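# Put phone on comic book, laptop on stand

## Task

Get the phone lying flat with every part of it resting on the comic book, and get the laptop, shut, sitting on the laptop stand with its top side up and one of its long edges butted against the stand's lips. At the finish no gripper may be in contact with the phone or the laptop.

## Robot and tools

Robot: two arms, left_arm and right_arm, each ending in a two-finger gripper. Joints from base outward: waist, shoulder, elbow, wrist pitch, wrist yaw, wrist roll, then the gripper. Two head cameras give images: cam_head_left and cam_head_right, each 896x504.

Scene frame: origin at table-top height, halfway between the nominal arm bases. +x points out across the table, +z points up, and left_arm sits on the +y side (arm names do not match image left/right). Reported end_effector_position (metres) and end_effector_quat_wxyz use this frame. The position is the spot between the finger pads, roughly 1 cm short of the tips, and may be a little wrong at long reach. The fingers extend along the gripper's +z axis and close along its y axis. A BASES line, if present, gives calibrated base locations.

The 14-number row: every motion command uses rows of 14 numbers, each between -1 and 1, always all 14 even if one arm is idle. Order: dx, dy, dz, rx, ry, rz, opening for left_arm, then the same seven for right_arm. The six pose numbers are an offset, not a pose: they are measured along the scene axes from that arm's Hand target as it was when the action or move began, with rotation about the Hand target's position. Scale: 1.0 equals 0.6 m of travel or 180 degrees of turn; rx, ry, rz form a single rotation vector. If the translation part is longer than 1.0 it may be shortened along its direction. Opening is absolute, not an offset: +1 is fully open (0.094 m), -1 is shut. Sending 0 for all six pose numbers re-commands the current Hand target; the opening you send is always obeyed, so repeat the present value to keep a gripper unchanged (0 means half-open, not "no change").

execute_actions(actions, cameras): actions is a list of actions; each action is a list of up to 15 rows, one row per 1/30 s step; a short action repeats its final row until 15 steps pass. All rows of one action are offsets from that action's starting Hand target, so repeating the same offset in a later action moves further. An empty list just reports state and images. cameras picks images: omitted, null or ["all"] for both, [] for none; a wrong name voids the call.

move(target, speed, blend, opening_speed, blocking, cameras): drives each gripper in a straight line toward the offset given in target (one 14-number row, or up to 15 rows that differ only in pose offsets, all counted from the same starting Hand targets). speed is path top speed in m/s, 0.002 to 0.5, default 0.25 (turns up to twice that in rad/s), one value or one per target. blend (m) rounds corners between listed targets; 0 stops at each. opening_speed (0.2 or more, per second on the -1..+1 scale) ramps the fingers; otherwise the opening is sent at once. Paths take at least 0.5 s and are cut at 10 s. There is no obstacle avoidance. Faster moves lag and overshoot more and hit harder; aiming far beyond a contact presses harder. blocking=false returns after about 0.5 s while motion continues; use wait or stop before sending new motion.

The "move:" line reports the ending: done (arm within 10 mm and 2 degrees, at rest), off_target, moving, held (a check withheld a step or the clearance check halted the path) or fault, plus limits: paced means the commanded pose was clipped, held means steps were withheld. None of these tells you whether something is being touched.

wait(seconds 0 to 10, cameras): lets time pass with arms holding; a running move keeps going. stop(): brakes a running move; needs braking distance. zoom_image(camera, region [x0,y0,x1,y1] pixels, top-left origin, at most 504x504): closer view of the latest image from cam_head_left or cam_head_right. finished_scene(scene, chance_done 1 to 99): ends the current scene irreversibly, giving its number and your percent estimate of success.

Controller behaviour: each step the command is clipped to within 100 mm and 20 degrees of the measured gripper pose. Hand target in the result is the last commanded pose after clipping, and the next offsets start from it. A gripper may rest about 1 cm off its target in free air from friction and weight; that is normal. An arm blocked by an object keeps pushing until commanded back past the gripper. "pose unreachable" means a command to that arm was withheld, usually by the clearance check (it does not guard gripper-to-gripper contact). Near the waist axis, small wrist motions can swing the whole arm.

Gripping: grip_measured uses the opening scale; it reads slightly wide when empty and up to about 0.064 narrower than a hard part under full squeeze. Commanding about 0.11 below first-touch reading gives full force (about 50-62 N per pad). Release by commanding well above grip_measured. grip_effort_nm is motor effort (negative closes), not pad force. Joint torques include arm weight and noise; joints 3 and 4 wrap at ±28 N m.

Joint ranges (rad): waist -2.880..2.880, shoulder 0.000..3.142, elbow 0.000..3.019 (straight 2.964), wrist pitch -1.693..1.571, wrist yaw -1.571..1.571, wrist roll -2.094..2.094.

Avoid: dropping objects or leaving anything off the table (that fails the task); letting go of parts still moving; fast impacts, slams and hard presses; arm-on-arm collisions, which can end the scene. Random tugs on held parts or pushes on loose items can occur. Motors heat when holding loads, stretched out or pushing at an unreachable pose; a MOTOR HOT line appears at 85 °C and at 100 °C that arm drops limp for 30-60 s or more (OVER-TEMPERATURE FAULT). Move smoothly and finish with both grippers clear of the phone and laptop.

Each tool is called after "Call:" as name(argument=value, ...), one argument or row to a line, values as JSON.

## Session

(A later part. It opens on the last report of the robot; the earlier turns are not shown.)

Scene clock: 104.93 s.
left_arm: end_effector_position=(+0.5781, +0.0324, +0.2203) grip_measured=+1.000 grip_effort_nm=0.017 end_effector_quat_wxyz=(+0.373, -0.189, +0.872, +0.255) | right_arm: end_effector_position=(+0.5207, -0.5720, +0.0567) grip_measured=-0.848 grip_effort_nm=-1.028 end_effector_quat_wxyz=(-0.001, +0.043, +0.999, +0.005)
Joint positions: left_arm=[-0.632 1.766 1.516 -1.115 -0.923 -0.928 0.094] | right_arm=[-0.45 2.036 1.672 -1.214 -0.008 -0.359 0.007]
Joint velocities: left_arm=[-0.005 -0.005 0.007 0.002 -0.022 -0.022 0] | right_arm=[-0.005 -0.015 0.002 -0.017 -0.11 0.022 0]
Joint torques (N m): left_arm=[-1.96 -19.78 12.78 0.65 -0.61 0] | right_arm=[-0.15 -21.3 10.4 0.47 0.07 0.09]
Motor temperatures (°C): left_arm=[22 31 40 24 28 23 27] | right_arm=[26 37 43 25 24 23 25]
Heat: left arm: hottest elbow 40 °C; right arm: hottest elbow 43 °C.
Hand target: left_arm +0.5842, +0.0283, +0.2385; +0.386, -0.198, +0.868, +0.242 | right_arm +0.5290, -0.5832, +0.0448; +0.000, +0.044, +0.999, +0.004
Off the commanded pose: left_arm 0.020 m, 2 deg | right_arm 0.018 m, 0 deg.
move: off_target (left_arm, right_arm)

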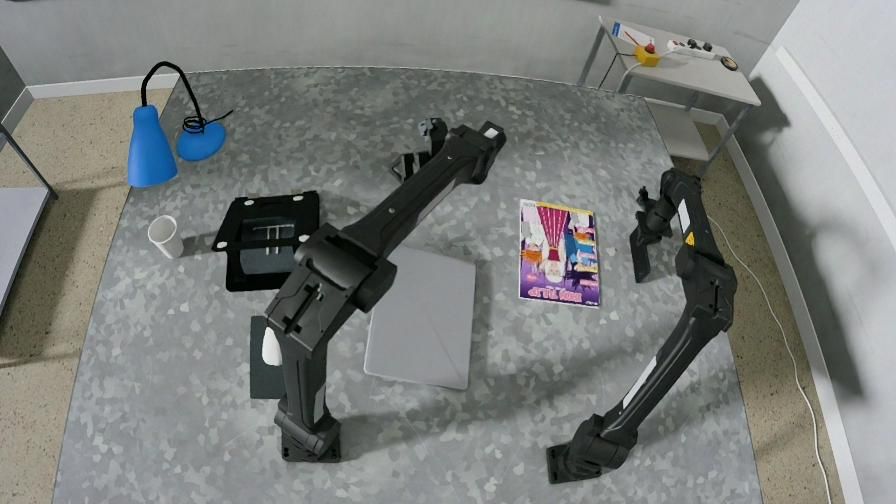

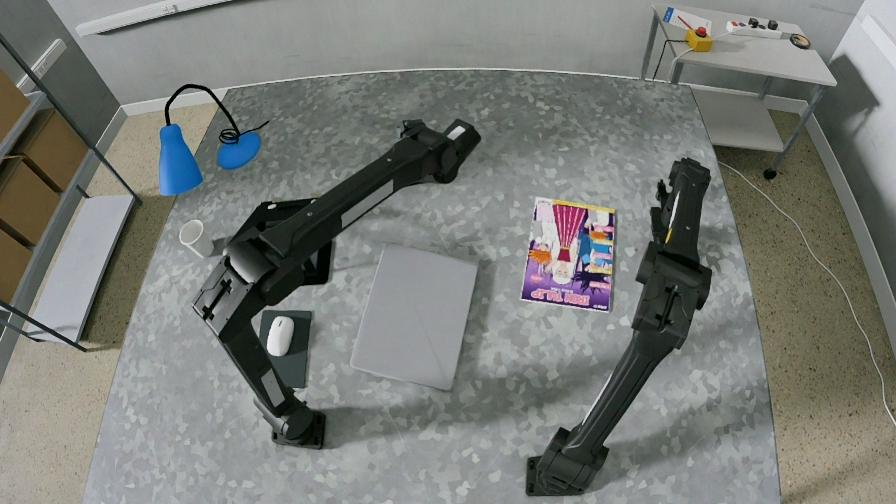

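Call:
move(
  target=[0,0,0,0,0,0,1,0,0,0.15,0,0,0,-0.95],
  speed=0.08,
  cameras=["cam_head_left"],
)

Call:
zoom_image(
  camera="cam_head_left",
  region=[600, 140, 720, 280],
)

Scene clock: 115.90 s.
left_arm: end_effector_position=(+0.5781, +0.0324, +0.2203) grip_measured=+1.000 grip_effort_nm=0.022 end_effector_quat_wxyz=(+0.373, -0.189, +0.872, +0.255) | right_arm: end_effector_position=(+0.5131, -0.5684, +0.0935) grip_measured=-0.849 grip_effort_nm=-1.038 end_effector_quat_wxyz=(-0.038, +0.043, +0.998, +0.021)
Joint positions: left_arm=[-0.632 1.766 1.516 -1.115 -0.923 -0.928 0.094] | right_arm=[-0.45 2.035 1.769 -1.392 -0.008 -0.359 0.007]
Joint velocities: left_arm=[0.005 0.005 -0.022 0.007 -0.037 -0.022 0] | right_arm=[-0.005 -0.005 -0.002 0.002 0.051 -0.022 0]
Joint torques (N m): left_arm=[-1.67 -18.96 12.77 0.7 -0.58 -0.05] | right_arm=[-0.09 -27.11 13.08 -0.47 0.08 0.11]
Motor temperatures (°C): left_arm=[22 31 40 24 28 23 27] | right_arm=[26 37 44 25 24 23 26]
Heat: left arm: hottest elbow 40 °C; right arm: hottest elbow 44 °C.
Hand target: left_arm +0.5842, +0.0283, +0.2385; +0.386, -0.198, +0.868, +0.242 | right_arm +0.5305, -0.5825, +0.1349; +0.000, +0.044, +0.999, +0.004
Off the commanded pose: left_arm 0.020 m, 2 deg | right_arm 0.047 m, 5 deg.
move: off_target (left_arm, right_arm)
Images, in order (width x height): cam_head_left 896x504.

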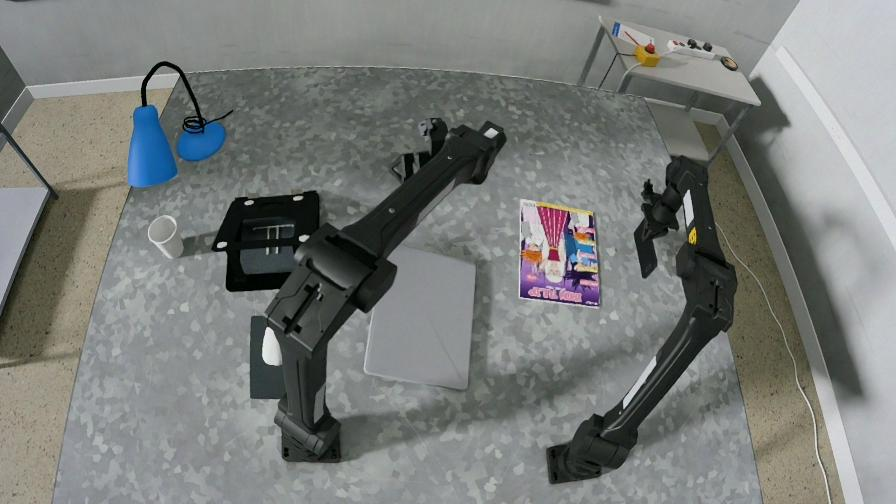

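Scaled by 3.600.

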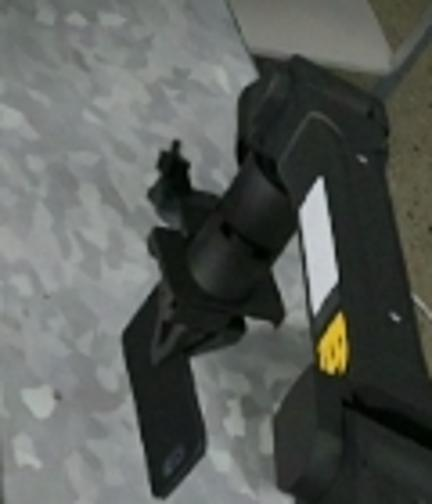

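Call:
move(
  target=[0,0,0,0,0,0,1,0.03,0.33,0.06,0,0,-0.139,-0.95],
  speed=0.12,
)

Call:
zoom_image(
  camera="cam_head_left",
  region=[500, 140, 640, 320],
)

Call:
zoom_image(
  camera="cam_head_right",
  region=[500, 140, 660, 320],
)

Scene clock: 122.07 s.
left_arm: end_effector_position=(+0.5781, +0.0324, +0.2203) grip_measured=+1.000 grip_effort_nm=0.027 end_effector_quat_wxyz=(+0.373, -0.189, +0.872, +0.255) | right_arm: end_effector_position=(+0.5551, -0.3867, +0.1509) grip_measured=-0.849 grip_effort_nm=-1.038 end_effector_quat_wxyz=(-0.011, +0.258, +0.966, +0.003)
Joint positions: left_arm=[-0.632 1.766 1.516 -1.115 -0.923 -0.928 0.094] | right_arm=[-0.135 1.926 1.755 -1.421 -0.01 0.392 0.007]
Joint velocities: left_arm=[-0.005 -0.015 -0.007 0.002 0.007 -0.022 0] | right_arm=[-0.005 -0.015 -0.012 0.012 0.007 0.11 0]
Joint torques (N m): left_arm=[-1.85 -19.84 12.86 0.76 -0.6 -0.06] | right_arm=[0.97 -26.17 8.36 -0.27 0.11 0.23]
Motor temperatures (°C): left_arm=[22 31 40 24 28 23 27] | right_arm=[26 38 44 25 24 23 26]
Heat: left arm: hottest elbow 40 °C; right arm: hottest elbow 44 °C.
Hand target: left_arm +0.5842, +0.0283, +0.2385; +0.386, -0.198, +0.868, +0.242 | right_arm +0.5509, -0.3833, +0.1688; -0.002, +0.260, +0.966, +0.004
Off the commanded pose: left_arm 0.020 m, 2 deg | right_arm 0.021 m, 1 deg.
move: off_target (left_arm, right_arm)

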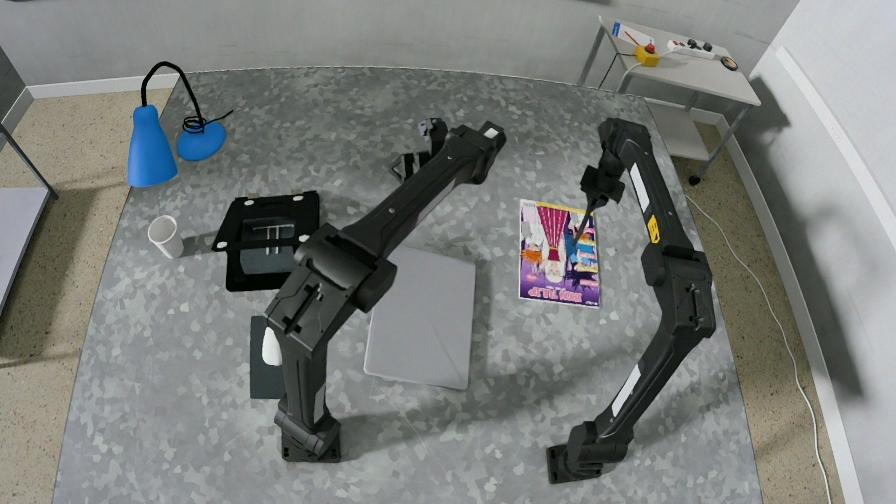

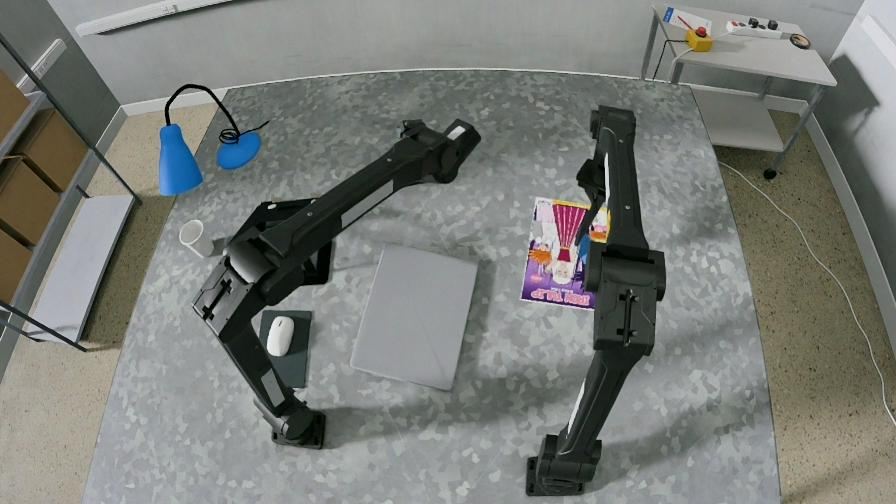

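Scaled by 2.800.

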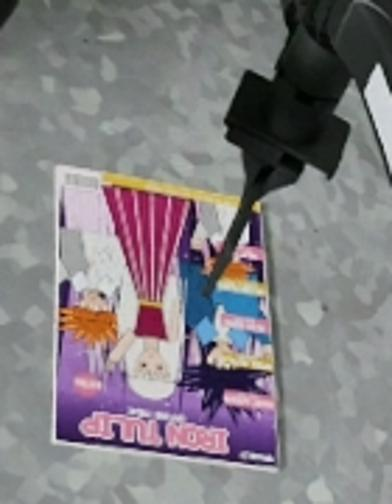

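Scaled by 2.800.

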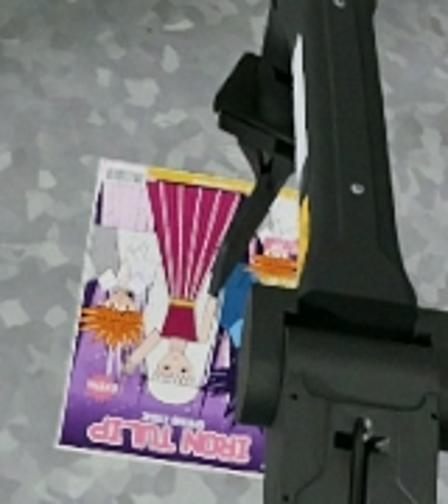

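Call:
move(
  target="[0,0,0,0,0,0,1,-0.025,0.117,0,0,0,0,-0.95],[0,0,0,0,0,0,1,-0.025,0.117,-0.08,0,0,0,-0.95]",
  speed=0.1,
)

Call:
zoom_image(
  camera="cam_head_left",
  region=[500, 140, 640, 320],
)

Call:
zoom_image(
  camera="cam_head_right",
  region=[500, 140, 660, 320],
)


Scaled by 2.800.

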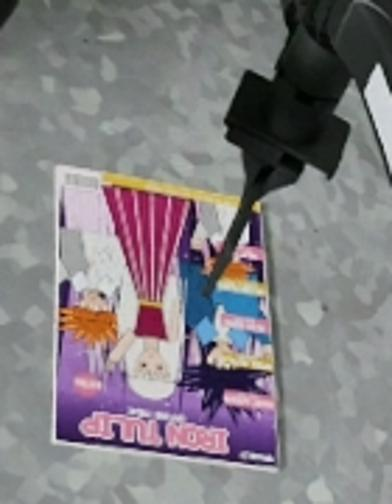

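Scaled by 2.800.

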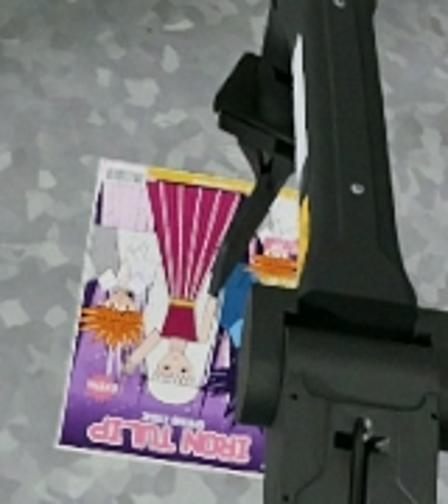

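Call:
move(
  target=[
    [0,0,0,0,0,0,1,-0.025,0.117,0,0,0,0,-0.95],
    [0,0,0,0,0,0,1,-0.025,0.117,-0.08,0,0,0,-0.95],
  ],
  speed=0.1,
)

Call:
zoom_image(
  camera="cam_head_left",
  region=[500, 140, 640, 320],
)

Call:
zoom_image(
  camera="cam_head_right",
  region=[500, 140, 660, 320],
)

Scene clock: 132.20 s.
left_arm: end_effector_position=(+0.5781, +0.0324, +0.2203) grip_measured=+1.000 grip_effort_nm=0.027 end_effector_quat_wxyz=(+0.373, -0.189, +0.872, +0.255) | right_arm: end_effector_position=(+0.5366, -0.3159, +0.1211) grip_measured=-0.849 grip_effort_nm=-1.043 end_effector_quat_wxyz=(-0.005, +0.258, +0.966, +0.004)
Joint positions: left_arm=[-0.632 1.766 1.516 -1.115 -0.923 -0.928 0.094] | right_arm=[-0.015 1.874 1.596 -1.301 -0.01 0.513 0.007]
Joint velocities: left_arm=[0.005 0.005 -0.002 0.012 -0.007 0.037 0] | right_arm=[-0.015 -0.015 -0.002 0.022 0.007 -0.051 0]
Joint torques (N m): left_arm=[-1.08 -19.49 12.74 0.68 -0.55 -0.02] | right_arm=[0.85 -22.59 7.8 0.5 0.08 0.22]
Motor temperatures (°C): left_arm=[22 31 40 24 28 23 27] | right_arm=[26 40 43 25 24 23 26]
Heat: left arm: hottest elbow 40 °C; right arm: hottest elbow 43 °C.
Hand target: left_arm +0.5842, +0.0283, +0.2385; +0.386, -0.198, +0.868, +0.242 | right_arm +0.5360, -0.3132, +0.1202; -0.002, +0.260, +0.966, +0.004
Off the commanded pose: left_arm 0.020 m, 2 deg | right_arm 0.003 m, 0 deg.
move: off_target (left_arm)

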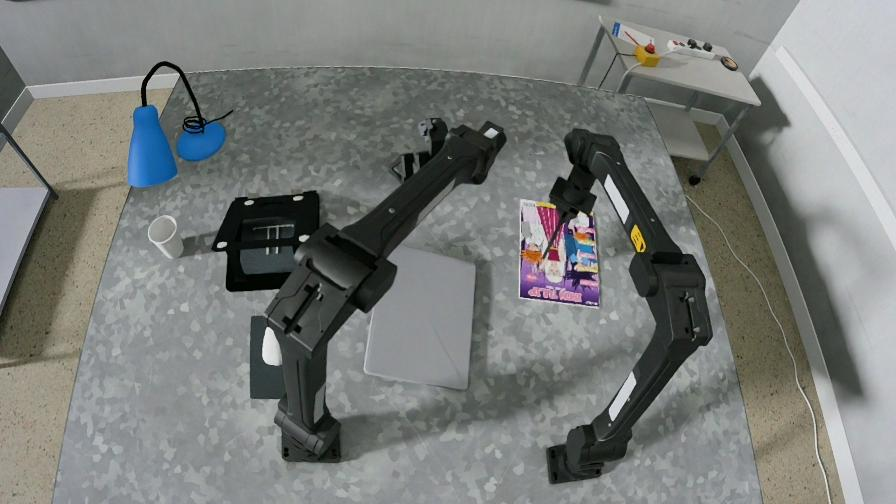

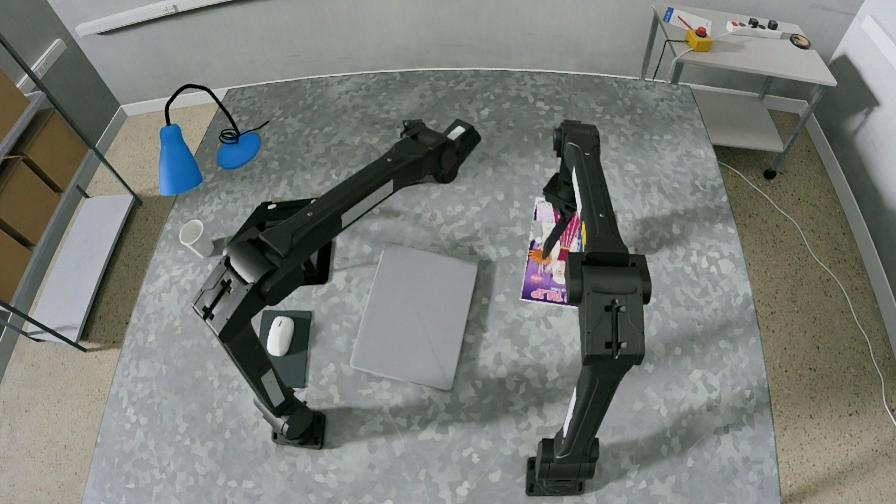

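Scaled by 2.800.

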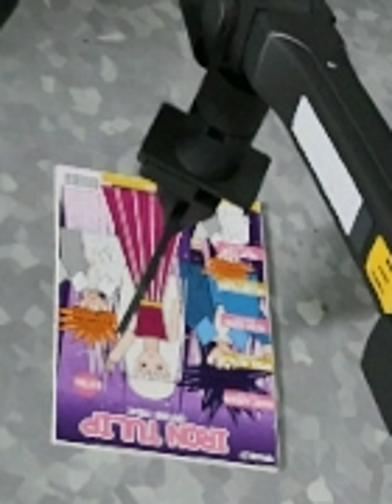

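Scaled by 2.800.

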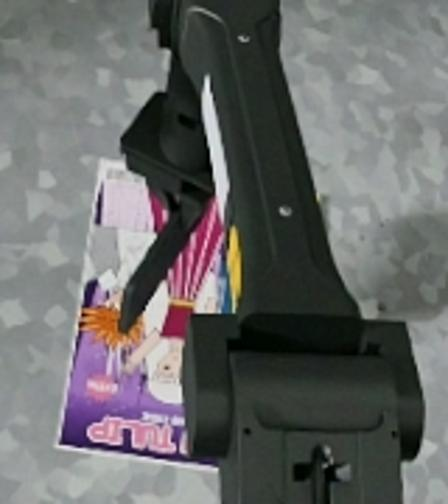

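Call:
move(
  target=[0,0,0,0,0,0,1,-0.0363,-0.063,-0.0908,0.2406,-0.1389,0,-0.95],
  speed=0.1,
)

Call:
zoom_image(
  camera="cam_head_left",
  region=[500, 140, 640, 320],
)

Call:
zoom_image(
  camera="cam_head_right",
  region=[500, 140, 660, 320],
)

Scene clock: 142.90 s.
left_arm: end_effector_position=(+0.5781, +0.0324, +0.2203) grip_measured=+1.000 grip_effort_nm=0.022 end_effector_quat_wxyz=(+0.373, -0.189, +0.872, +0.255) | right_arm: end_effector_position=(+0.5139, -0.3480, +0.0722) grip_measured=-0.849 grip_effort_nm=-1.043 end_effector_quat_wxyz=(+0.109, +0.229, +0.877, +0.407)
Joint positions: left_arm=[-0.632 1.766 1.516 -1.115 -0.923 -0.928 0.094] | right_arm=[-0.31 1.806 1.166 -0.684 -0.844 0.318 0.007]
Joint velocities: left_arm=[0.005 -0.005 -0.012 0.002 0.037 0.051 0] | right_arm=[-0.015 -0.005 -0.017 0.007 -0.007 -0.037 0]
Joint torques (N m): left_arm=[-1.32 -19.37 12.74 0.65 -0.63 -0.03] | right_arm=[-0.21 -19.19 6.71 0.98 -0.7 0.06]
Motor temperatures (°C): left_arm=[22 31 41 24 28 23 27] | right_arm=[26 41 42 25 24 23 26]
Heat: left arm: hottest elbow 41 °C; right arm: hottest elbow 42 °C.
Hand target: left_arm +0.5842, +0.0283, +0.2385; +0.386, -0.198, +0.868, +0.242 | right_arm +0.5124, -0.3526, +0.0688; +0.113, +0.231, +0.875, +0.410
Off the commanded pose: left_arm 0.020 m, 2 deg | right_arm 0.007 m, 1 deg.
move: off_target (left_arm)

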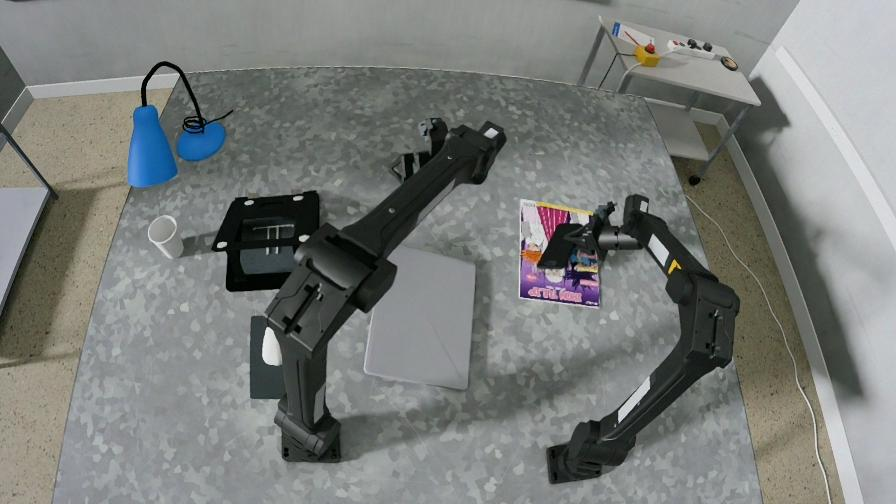

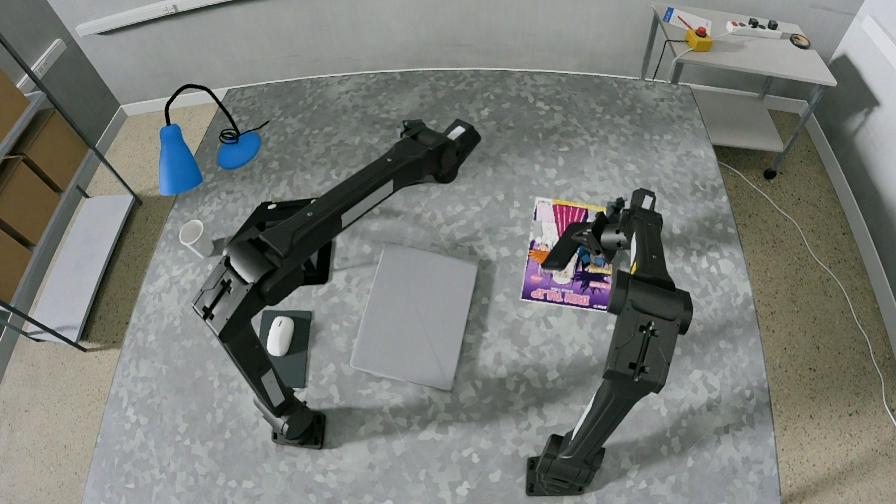

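Scaled by 2.800.

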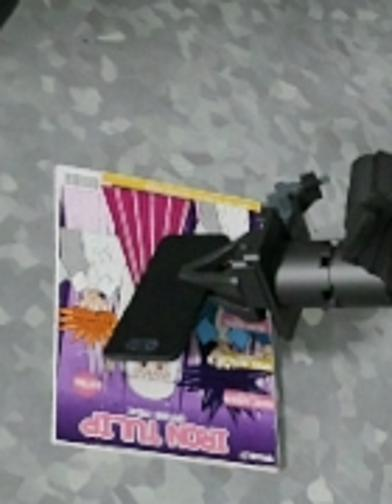

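Scaled by 2.800.

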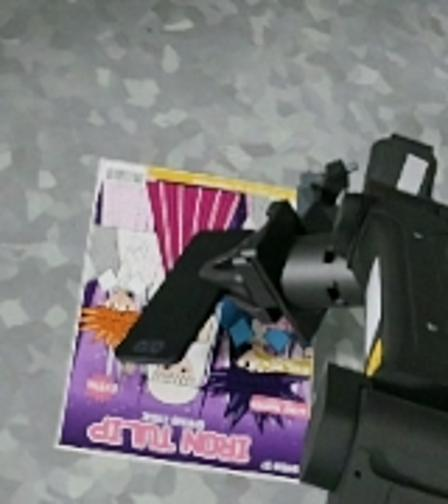

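Call:
move(
  target=[0,0,0,0,0,0,1,-0.005,-0.01,-0.0538,0.06,-0.029,0,-0.95],
  speed=0.05,
)

Call:
zoom_image(
  camera="cam_head_left",
  region=[500, 180, 620, 300],
)

Call:
zoom_image(
  camera="cam_head_right",
  region=[500, 180, 640, 320],
)

Scene clock: 155.70 s.
left_arm: end_effector_position=(+0.5781, +0.0324, +0.2203) grip_measured=+1.000 grip_effort_nm=0.022 end_effector_quat_wxyz=(+0.373, -0.189, +0.872, +0.255) | right_arm: end_effector_position=(+0.5115, -0.3542, +0.0500) grip_measured=-0.849 grip_effort_nm=-1.038 end_effector_quat_wxyz=(+0.137, +0.212, +0.830, +0.497)
Joint positions: left_arm=[-0.632 1.766 1.516 -1.115 -0.923 -0.928 0.094] | right_arm=[-0.363 1.884 1.104 -0.497 -1.058 0.316 0.007]
Joint velocities: left_arm=[0.015 -0.005 0.012 0.002 -0.037 -0.022 0] | right_arm=[0.005 -0.015 0.012 -0.007 -0.051 -0.007 0.001]
Joint torques (N m): left_arm=[-1.79 -19.49 12.75 0.65 -0.58 -0.03] | right_arm=[-0.26 -17.73 6.02 1.07 -0.83 0.11]
Motor temperatures (°C): left_arm=[22 31 41 24 28 23 27] | right_arm=[26 41 42 25 25 23 27]
Heat: left arm: hottest elbow 41 °C; right arm: hottest elbow 42 °C.
Hand target: left_arm +0.5842, +0.0283, +0.2385; +0.386, -0.198, +0.868, +0.242 | right_arm +0.5080, -0.3590, +0.0369; +0.132, +0.222, +0.826, +0.501
Off the commanded pose: left_arm 0.020 m, 2 deg | right_arm 0.014 m, 1 deg.
move: off_target (left_arm, right_arm)

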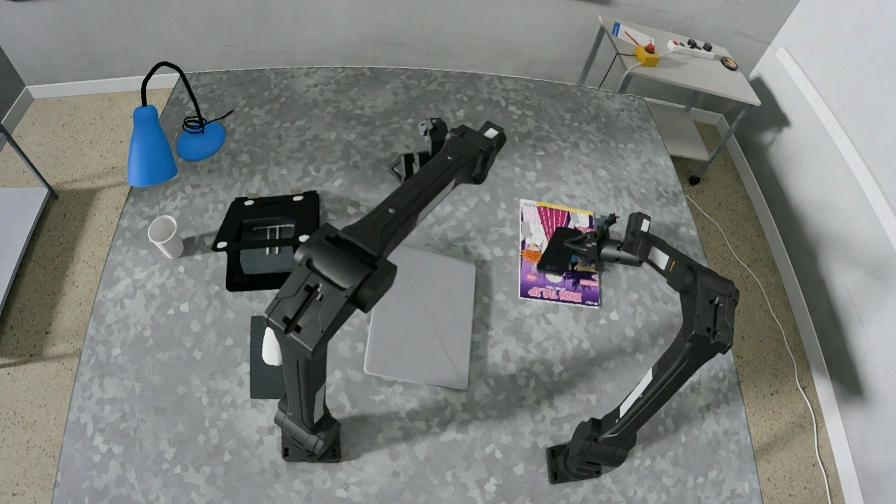

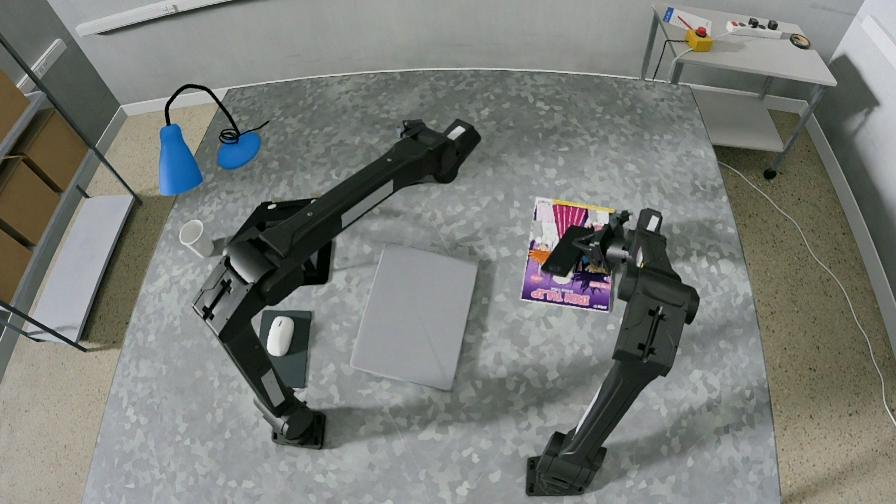

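Scaled by 4.200.

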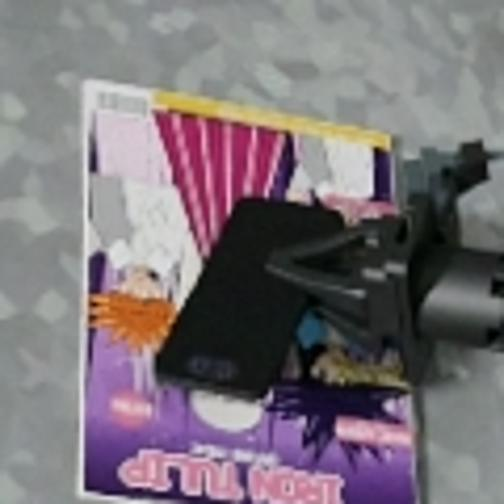

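Scaled by 3.600.

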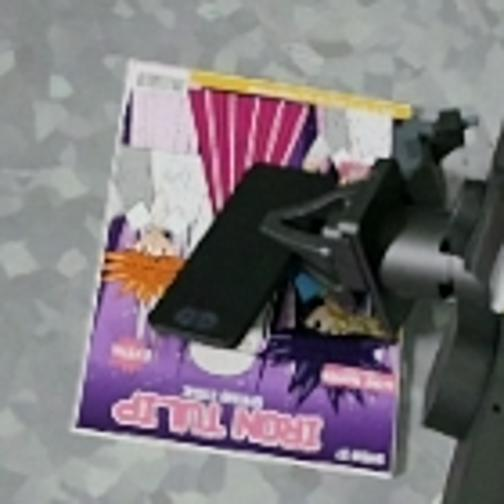

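Call:
execute_actions(
  actions=[],
)

Call:
zoom_image(
  camera="cam_head_left",
  region=[480, 160, 640, 320],
)

Scene clock: 168.93 s.
left_arm: end_effector_position=(+0.5781, +0.0324, +0.2203) grip_measured=+1.000 grip_effort_nm=0.027 end_effector_quat_wxyz=(+0.373, -0.189, +0.872, +0.255) | right_arm: end_effector_position=(+0.5115, -0.3542, +0.0500) grip_measured=-0.849 grip_effort_nm=-1.033 end_effector_quat_wxyz=(+0.137, +0.212, +0.830, +0.497)
Joint positions: left_arm=[-0.632 1.766 1.516 -1.115 -0.923 -0.928 0.094] | right_arm=[-0.363 1.884 1.104 -0.497 -1.058 0.316 0.007]
Joint velocities: left_arm=[-0.015 -0.005 0.007 0.007 -0.022 0.051 0] | right_arm=[-0.015 0.005 -0.012 -0.002 -0.037 0.022 0.001]
Joint torques (N m): left_arm=[-1.49 -19.19 12.88 0.73 -0.54 -0.05] | right_arm=[-0.32 -17.67 6.01 1.05 -0.83 0.11]
Motor temperatures (°C): left_arm=[22 31 41 24 28 23 27] | right_arm=[26 39 41 25 25 23 27]
Heat: left arm: hottest elbow 41 °C; right arm: hottest elbow 41 °C.
Hand target: left_arm +0.5842, +0.0283, +0.2385; +0.386, -0.198, +0.868, +0.242 | right_arm +0.5080, -0.3590, +0.0369; +0.132, +0.222, +0.826, +0.501
Tool commands: left_gripper/opening=+1.0 right_gripper/opening=-0.95
Off the commanded pose: left_arm 0.020 m, 2 deg | right_arm 0.014 m, 2 deg.

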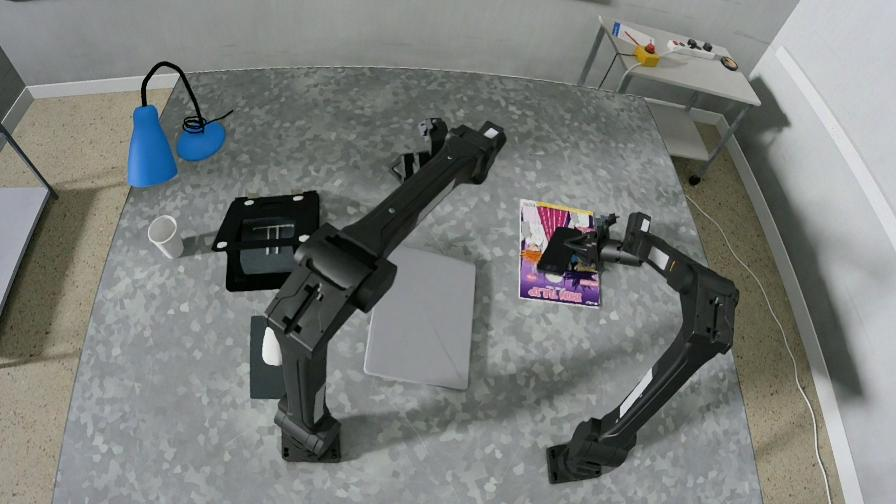

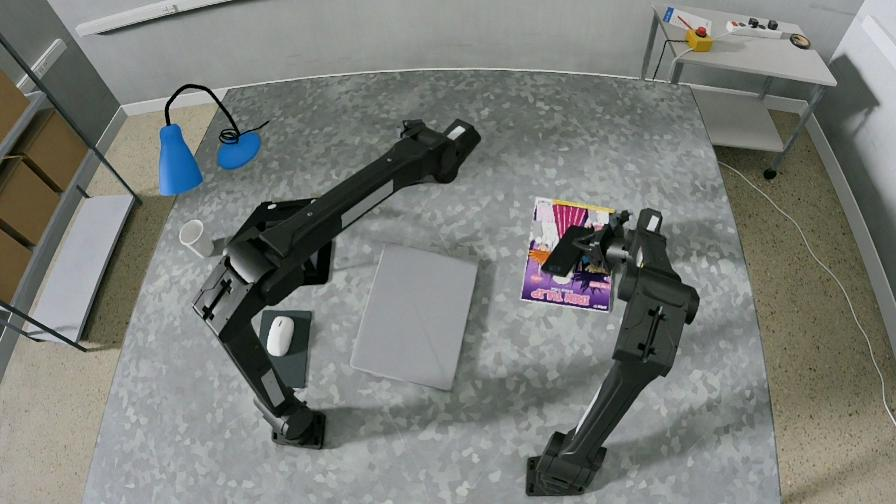

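Scaled by 3.150.

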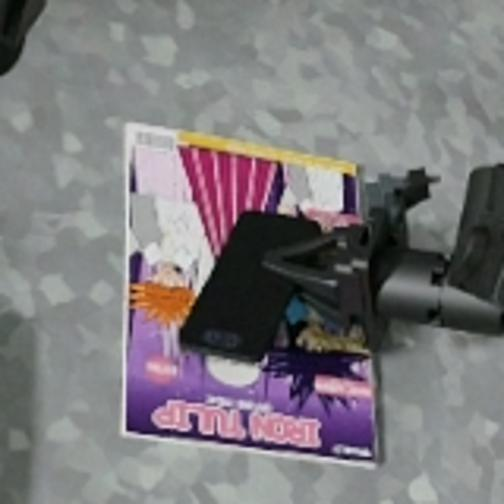

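Call:
move(
  target=[0,0,0,0,0,0,1,0,0,-0.025,0,0,0,-0.95],
  speed=0.05,
  cameras=["cam_head_left"],
)

Call:
zoom_image(
  camera="cam_head_left",
  region=[480, 160, 640, 320],
)

Scene clock: 171.63 s.
left_arm: end_effector_position=(+0.5781, +0.0324, +0.2203) grip_measured=+1.000 grip_effort_nm=0.027 end_effector_quat_wxyz=(+0.373, -0.189, +0.872, +0.255) | right_arm: end_effector_position=(+0.5123, -0.3544, +0.0389) grip_measured=-0.849 grip_effort_nm=-1.043 end_effector_quat_wxyz=(+0.139, +0.211, +0.829, +0.499)
Joint positions: left_arm=[-0.632 1.766 1.516 -1.115 -0.923 -0.928 0.094] | right_arm=[-0.364 1.908 1.099 -0.463 -1.065 0.316 0.007]
Joint velocities: left_arm=[-0.005 0.005 0.002 -0.012 -0.051 -0.037 0] | right_arm=[0.005 0.015 -0.002 -0.012 0.081 0.037 0]
Joint torques (N m): left_arm=[-1.73 -20.54 12.74 0.77 -0.55 -0.02] | right_arm=[-0.26 -17.38 5.68 0.98 -0.61 0.1]
Motor temperatures (°C): left_arm=[22 31 41 24 28 23 27] | right_arm=[26 39 41 25 25 23 27]
Heat: left arm: hottest elbow 41 °C; right arm: hottest elbow 41 °C.
Hand target: left_arm +0.5842, +0.0283, +0.2385; +0.386, -0.198, +0.868, +0.242 | right_arm +0.5078, -0.3591, +0.0220; +0.132, +0.222, +0.826, +0.501
Off the commanded pose: left_arm 0.020 m, 2 deg | right_arm 0.018 m, 2 deg.
move: off_target (left_arm, right_arm)
Images, in order (width x height): cam_head_left 896x504.

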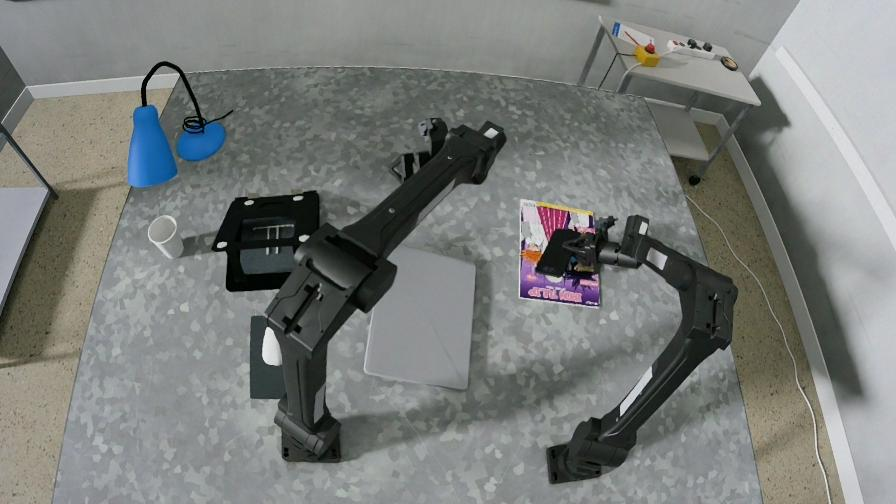

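Scaled by 3.150.

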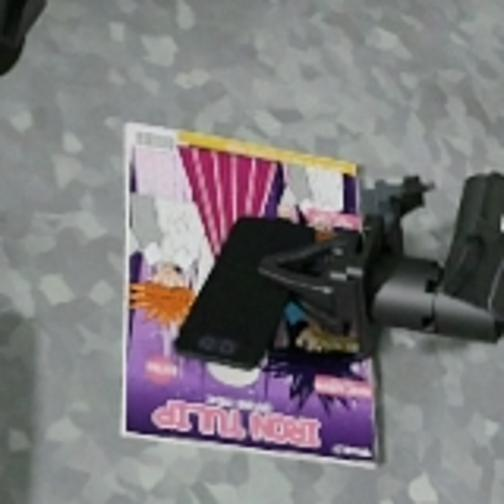

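Call:
move(
  target=[0,0,0,0,0,0,1,0,0,-0.017,0,0,0,-0.95],
  speed=0.04,
  cameras=["cam_head_left"],
)

Call:
zoom_image(
  camera="cam_head_left",
  region=[480, 160, 640, 320],
)

Call:
zoom_image(
  camera="cam_head_left",
  region=[530, 200, 630, 300],
)

Scene clock: 174.87 s.
left_arm: end_effector_position=(+0.5781, +0.0324, +0.2203) grip_measured=+1.000 grip_effort_nm=0.022 end_effector_quat_wxyz=(+0.373, -0.189, +0.872, +0.255) | right_arm: end_effector_position=(+0.5143, -0.3544, +0.0376) grip_measured=-0.849 grip_effort_nm=-1.038 end_effector_quat_wxyz=(+0.143, +0.208, +0.827, +0.502)
Joint positions: left_arm=[-0.632 1.766 1.516 -1.115 -0.923 -0.928 0.094] | right_arm=[-0.364 1.914 1.099 -0.444 -1.073 0.32 0.007]
Joint velocities: left_arm=[-0.024 0.005 0.012 0.002 -0.066 -0.007 0] | right_arm=[-0.015 0.005 0.002 -0.012 0.051 -0.007 0.001]
Joint torques (N m): left_arm=[-1.61 -19.72 13.03 0.96 -0.56 0.05] | right_arm=[-0.32 -16.44 5.37 1.14 -0.35 0.08]
Motor temperatures (°C): left_arm=[22 31 41 24 28 23 27] | right_arm=[26 39 40 25 25 23 27]
Heat: left arm: hottest elbow 41 °C; right arm: hottest elbow 40 °C.
Hand target: left_arm +0.5842, +0.0283, +0.2385; +0.386, -0.198, +0.868, +0.242 | right_arm +0.5075, -0.3590, +0.0117; +0.132, +0.222, +0.826, +0.501
Off the commanded pose: left_arm 0.020 m, 2 deg | right_arm 0.027 m, 2 deg.
move: off_target (left_arm, right_arm)
Images, in order (width x height): cam_head_left 896x504.

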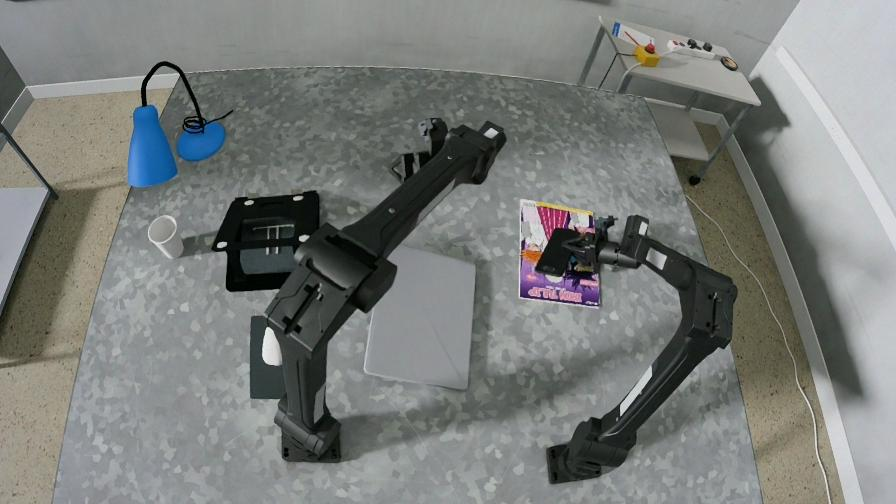

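Scaled by 3.150.

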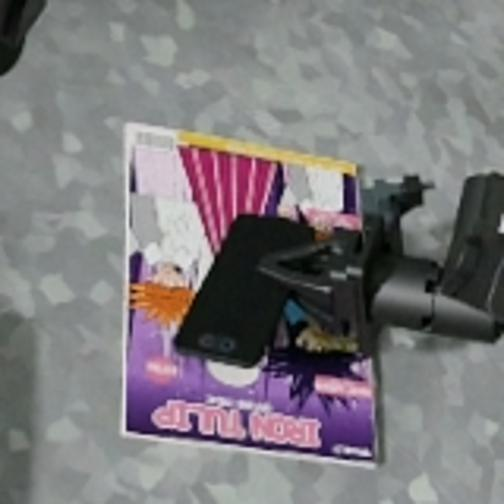

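Scaled by 5.040.

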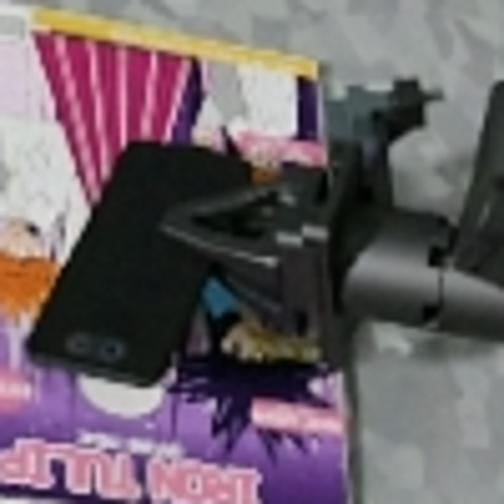

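Call:
move(
  target=[0,0,0,0,0,0,1,0.002,0.004,0,0.04,-0.0196,0,-0.95],
  speed=0.05,
  cameras=["cam_head_left"],
)

Call:
zoom_image(
  camera="cam_head_left",
  region=[530, 200, 630, 300],
)

Scene clock: 181.13 s.
left_arm: end_effector_position=(+0.5781, +0.0324, +0.2203) grip_measured=+1.000 grip_effort_nm=0.027 end_effector_quat_wxyz=(+0.373, -0.189, +0.872, +0.255) | right_arm: end_effector_position=(+0.5144, -0.3534, +0.0323) grip_measured=-0.849 grip_effort_nm=-1.038 end_effector_quat_wxyz=(+0.156, +0.198, +0.793, +0.556)
Joint positions: left_arm=[-0.632 1.766 1.516 -1.115 -0.923 -0.928 0.094] | right_arm=[-0.38 1.962 1.074 -0.303 -1.203 0.376 0.007]
Joint velocities: left_arm=[-0.015 -0.015 0.007 -0.002 -0.022 0.037 0] | right_arm=[-0.005 -0.005 -0.012 -0.007 -0.037 -0.007 0.001]
Joint torques (N m): left_arm=[-1.26 -19.78 12.77 0.84 -0.58 -0.08] | right_arm=[-0.21 -17.26 5.14 1.14 -0.61 0.11]
Motor temperatures (°C): left_arm=[22 31 41 24 28 23 27] | right_arm=[26 39 40 25 25 23 27]
Heat: left arm: hottest elbow 41 °C; right arm: hottest elbow 40 °C.
Hand target: left_arm +0.5842, +0.0283, +0.2385; +0.386, -0.198, +0.868, +0.242 | right_arm +0.5081, -0.3569, +0.0118; +0.143, +0.215, +0.789, +0.558
Off the commanded pose: left_arm 0.020 m, 2 deg | right_arm 0.022 m, 2 deg.
move: off_target (left_arm, right_arm)
Images, in order (width x height): cam_head_left 896x504.

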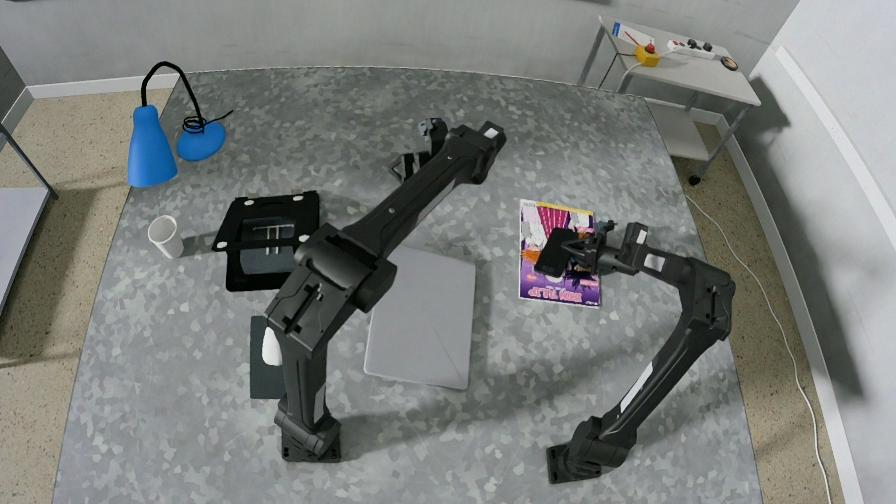

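Scaled by 5.040.

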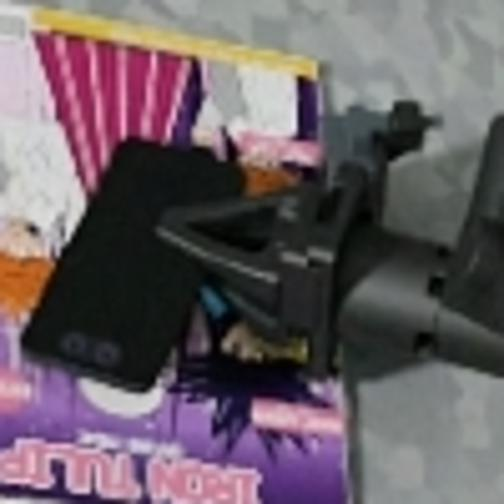

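Call:
move(
  target=[0,0,0,0,0,0,1,0.0,0.0,0.022,0,0,0,-0.95],
  speed=0.05,
  cameras=[],
)

Call:
move(
  target=[0,0,0,0,0,0,1,0.0,0.0,0,0,0,0,-0.72],
  opening_speed=0.25,
  cameras=["cam_head_left"],
)

Call:
zoom_image(
  camera="cam_head_left",
  region=[530, 200, 630, 300],
)

Scene clock: 186.27 s.
left_arm: end_effector_position=(+0.5781, +0.0324, +0.2203) grip_measured=+1.000 grip_effort_nm=0.022 end_effector_quat_wxyz=(+0.373, -0.189, +0.872, +0.255) | right_arm: end_effector_position=(+0.5145, -0.3534, +0.0323) grip_measured=-0.849 grip_effort_nm=-1.038 end_effector_quat_wxyz=(+0.155, +0.198, +0.792, +0.556)
Joint positions: left_arm=[-0.632 1.766 1.516 -1.115 -0.923 -0.928 0.094] | right_arm=[-0.38 1.962 1.074 -0.302 -1.203 0.378 0.007]
Joint velocities: left_arm=[-0.005 0.005 0.007 -0.002 -0.095 -0.066 0] | right_arm=[-0.005 -0.015 0.002 -0.012 0.022 0.037 -0.001]
Joint torques (N m): left_arm=[-1.55 -19.55 12.86 0.76 -0.55 -0.05] | right_arm=[-0.15 -19.43 5.35 0.27 -0.61 0.2]
Motor temperatures (°C): left_arm=[22 32 41 24 28 23 27] | right_arm=[26 39 40 25 25 23 27]
Heat: left arm: hottest elbow 41 °C; right arm: hottest elbow 40 °C.
Hand target: left_arm +0.5842, +0.0283, +0.2385; +0.386, -0.198, +0.868, +0.242 | right_arm +0.5085, -0.3568, +0.0250; +0.143, +0.214, +0.789, +0.558
Off the commanded pose: left_arm 0.020 m, 2 deg | right_arm 0.010 m, 2 deg.
move: off_target (left_arm)
No camera images: "cameras" was empty.

Scene clock: 187.47 s.
left_arm: end_effector_position=(+0.5781, +0.0324, +0.2203) grip_measured=+1.000 grip_effort_nm=0.027 end_effector_quat_wxyz=(+0.373, -0.189, +0.872, +0.255) | right_arm: end_effector_position=(+0.5145, -0.3534, +0.0323) grip_measured=-0.722 grip_effort_nm=0.056 end_effector_quat_wxyz=(+0.155, +0.198, +0.792, +0.556)
Joint positions: left_arm=[-0.632 1.766 1.516 -1.115 -0.923 -0.928 0.094] | right_arm=[-0.38 1.962 1.074 -0.302 -1.203 0.379 0.013]
Joint velocities: left_arm=[-0.005 -0.005 -0.007 -0.012 0.007 0.022 0] | right_arm=[-0.015 0.005 -0.007 -0.002 -0.051 -0.051 0]
Joint torques (N m): left_arm=[-0.56 -19.49 12.59 0.8 -0.59 0.02] | right_arm=[-0.15 -19.43 5.31 0.27 -0.6 0.17]
Motor temperatures (°C): left_arm=[22 32 41 24 28 23 27] | right_arm=[26 40 39 25 25 23 27]
Heat: left arm: hottest elbow 41 °C; right arm: hottest shoulder 40 °C.
Hand target: left_arm +0.5842, +0.0283, +0.2385; +0.386, -0.198, +0.868, +0.242 | right_arm +0.5085, -0.3568, +0.0250; +0.143, +0.214, +0.789, +0.558
Off the commanded pose: left_arm 0.020 m, 2 deg | right_arm 0.010 m, 2 deg.
move: off_target (left_arm)
Images, in order (width x height): cam_head_left 896x504.

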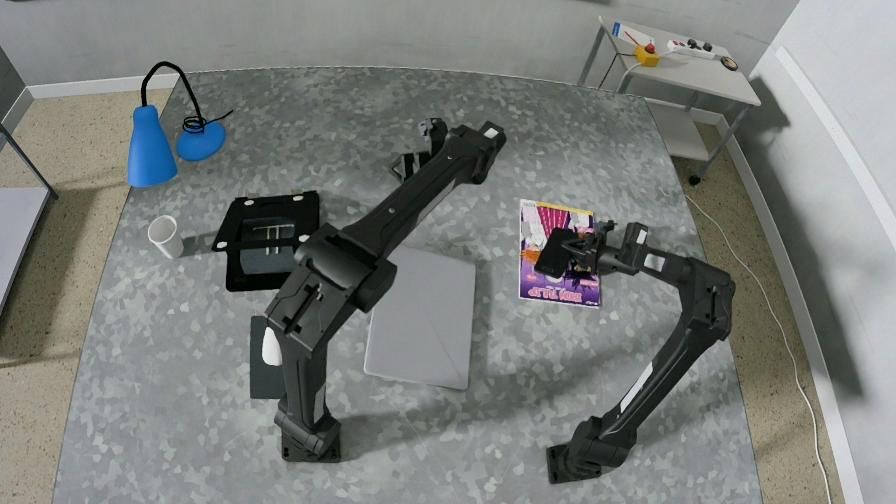

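Scaled by 5.040.

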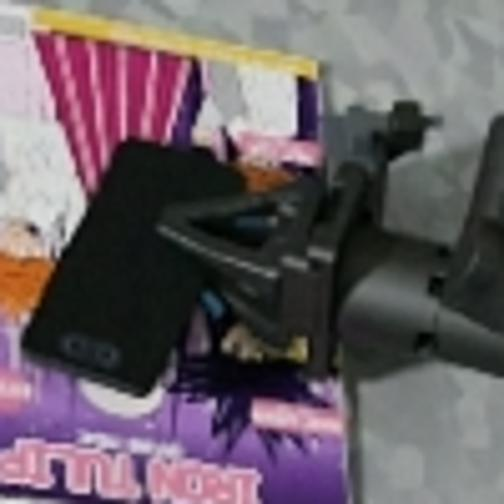

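Call:
move(
  target=[0,0,0,0,0,0,1,-0.035,-0.062,-0.012,0,0,0,-0.72],
  speed=0.04,
  cameras=["cam_head_left"],
)

Call:
zoom_image(
  camera="cam_head_left",
  region=[530, 200, 630, 300],
)

Scene clock: 194.17 s.
left_arm: end_effector_position=(+0.5781, +0.0324, +0.2203) grip_measured=+1.000 grip_effort_nm=0.022 end_effector_quat_wxyz=(+0.373, -0.189, +0.872, +0.255) | right_arm: end_effector_position=(+0.4828, -0.3843, +0.0280) grip_measured=-0.721 grip_effort_nm=0.051 end_effector_quat_wxyz=(+0.148, +0.206, +0.790, +0.558)
Joint positions: left_arm=[-0.632 1.766 1.516 -1.115 -0.923 -0.928 0.094] | right_arm=[-0.464 1.962 1.074 -0.527 -1.226 0.162 0.013]
Joint velocities: left_arm=[0.005 -0.015 0.002 -0.007 0.022 -0.007 0] | right_arm=[-0.005 0.015 -0.002 0.007 -0.037 0.007 0.001]
Joint torques (N m): left_arm=[-0.79 -19.43 12.79 0.49 -0.6 -0.05] | right_arm=[-0.44 -16.97 7.54 -0.06 -0.56 0.03]
Motor temperatures (°C): left_arm=[22 32 41 24 28 23 27] | right_arm=[26 40 39 25 25 23 27]
Heat: left arm: hottest elbow 41 °C; right arm: hottest shoulder 40 °C.
Hand target: left_arm +0.5842, +0.0283, +0.2385; +0.386, -0.198, +0.868, +0.242 | right_arm +0.4875, -0.3942, +0.0183; +0.145, +0.215, +0.788, +0.558
Off the commanded pose: left_arm 0.020 m, 2 deg | right_arm 0.015 m, 1 deg.
move: off_target (left_arm, right_arm)
Images, in order (width x height): cam_head_left 896x504.

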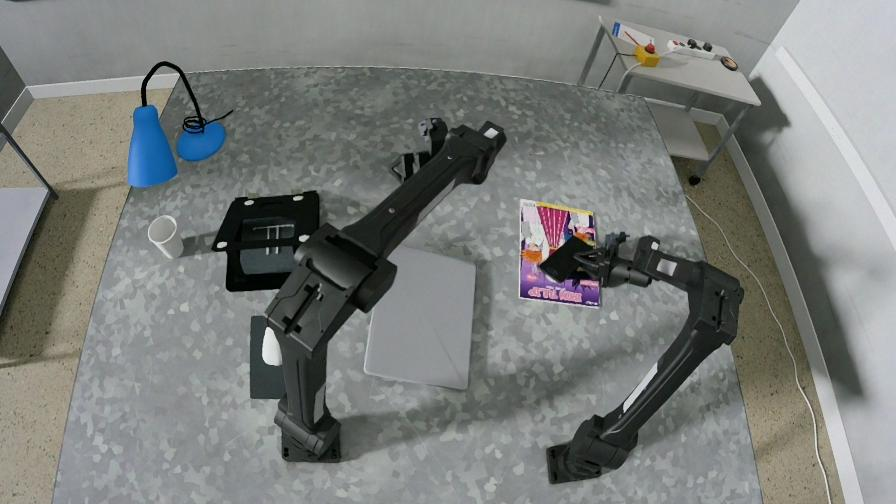

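Scaled by 5.040.

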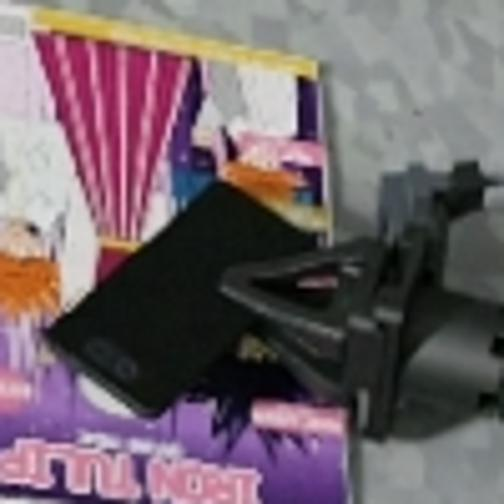

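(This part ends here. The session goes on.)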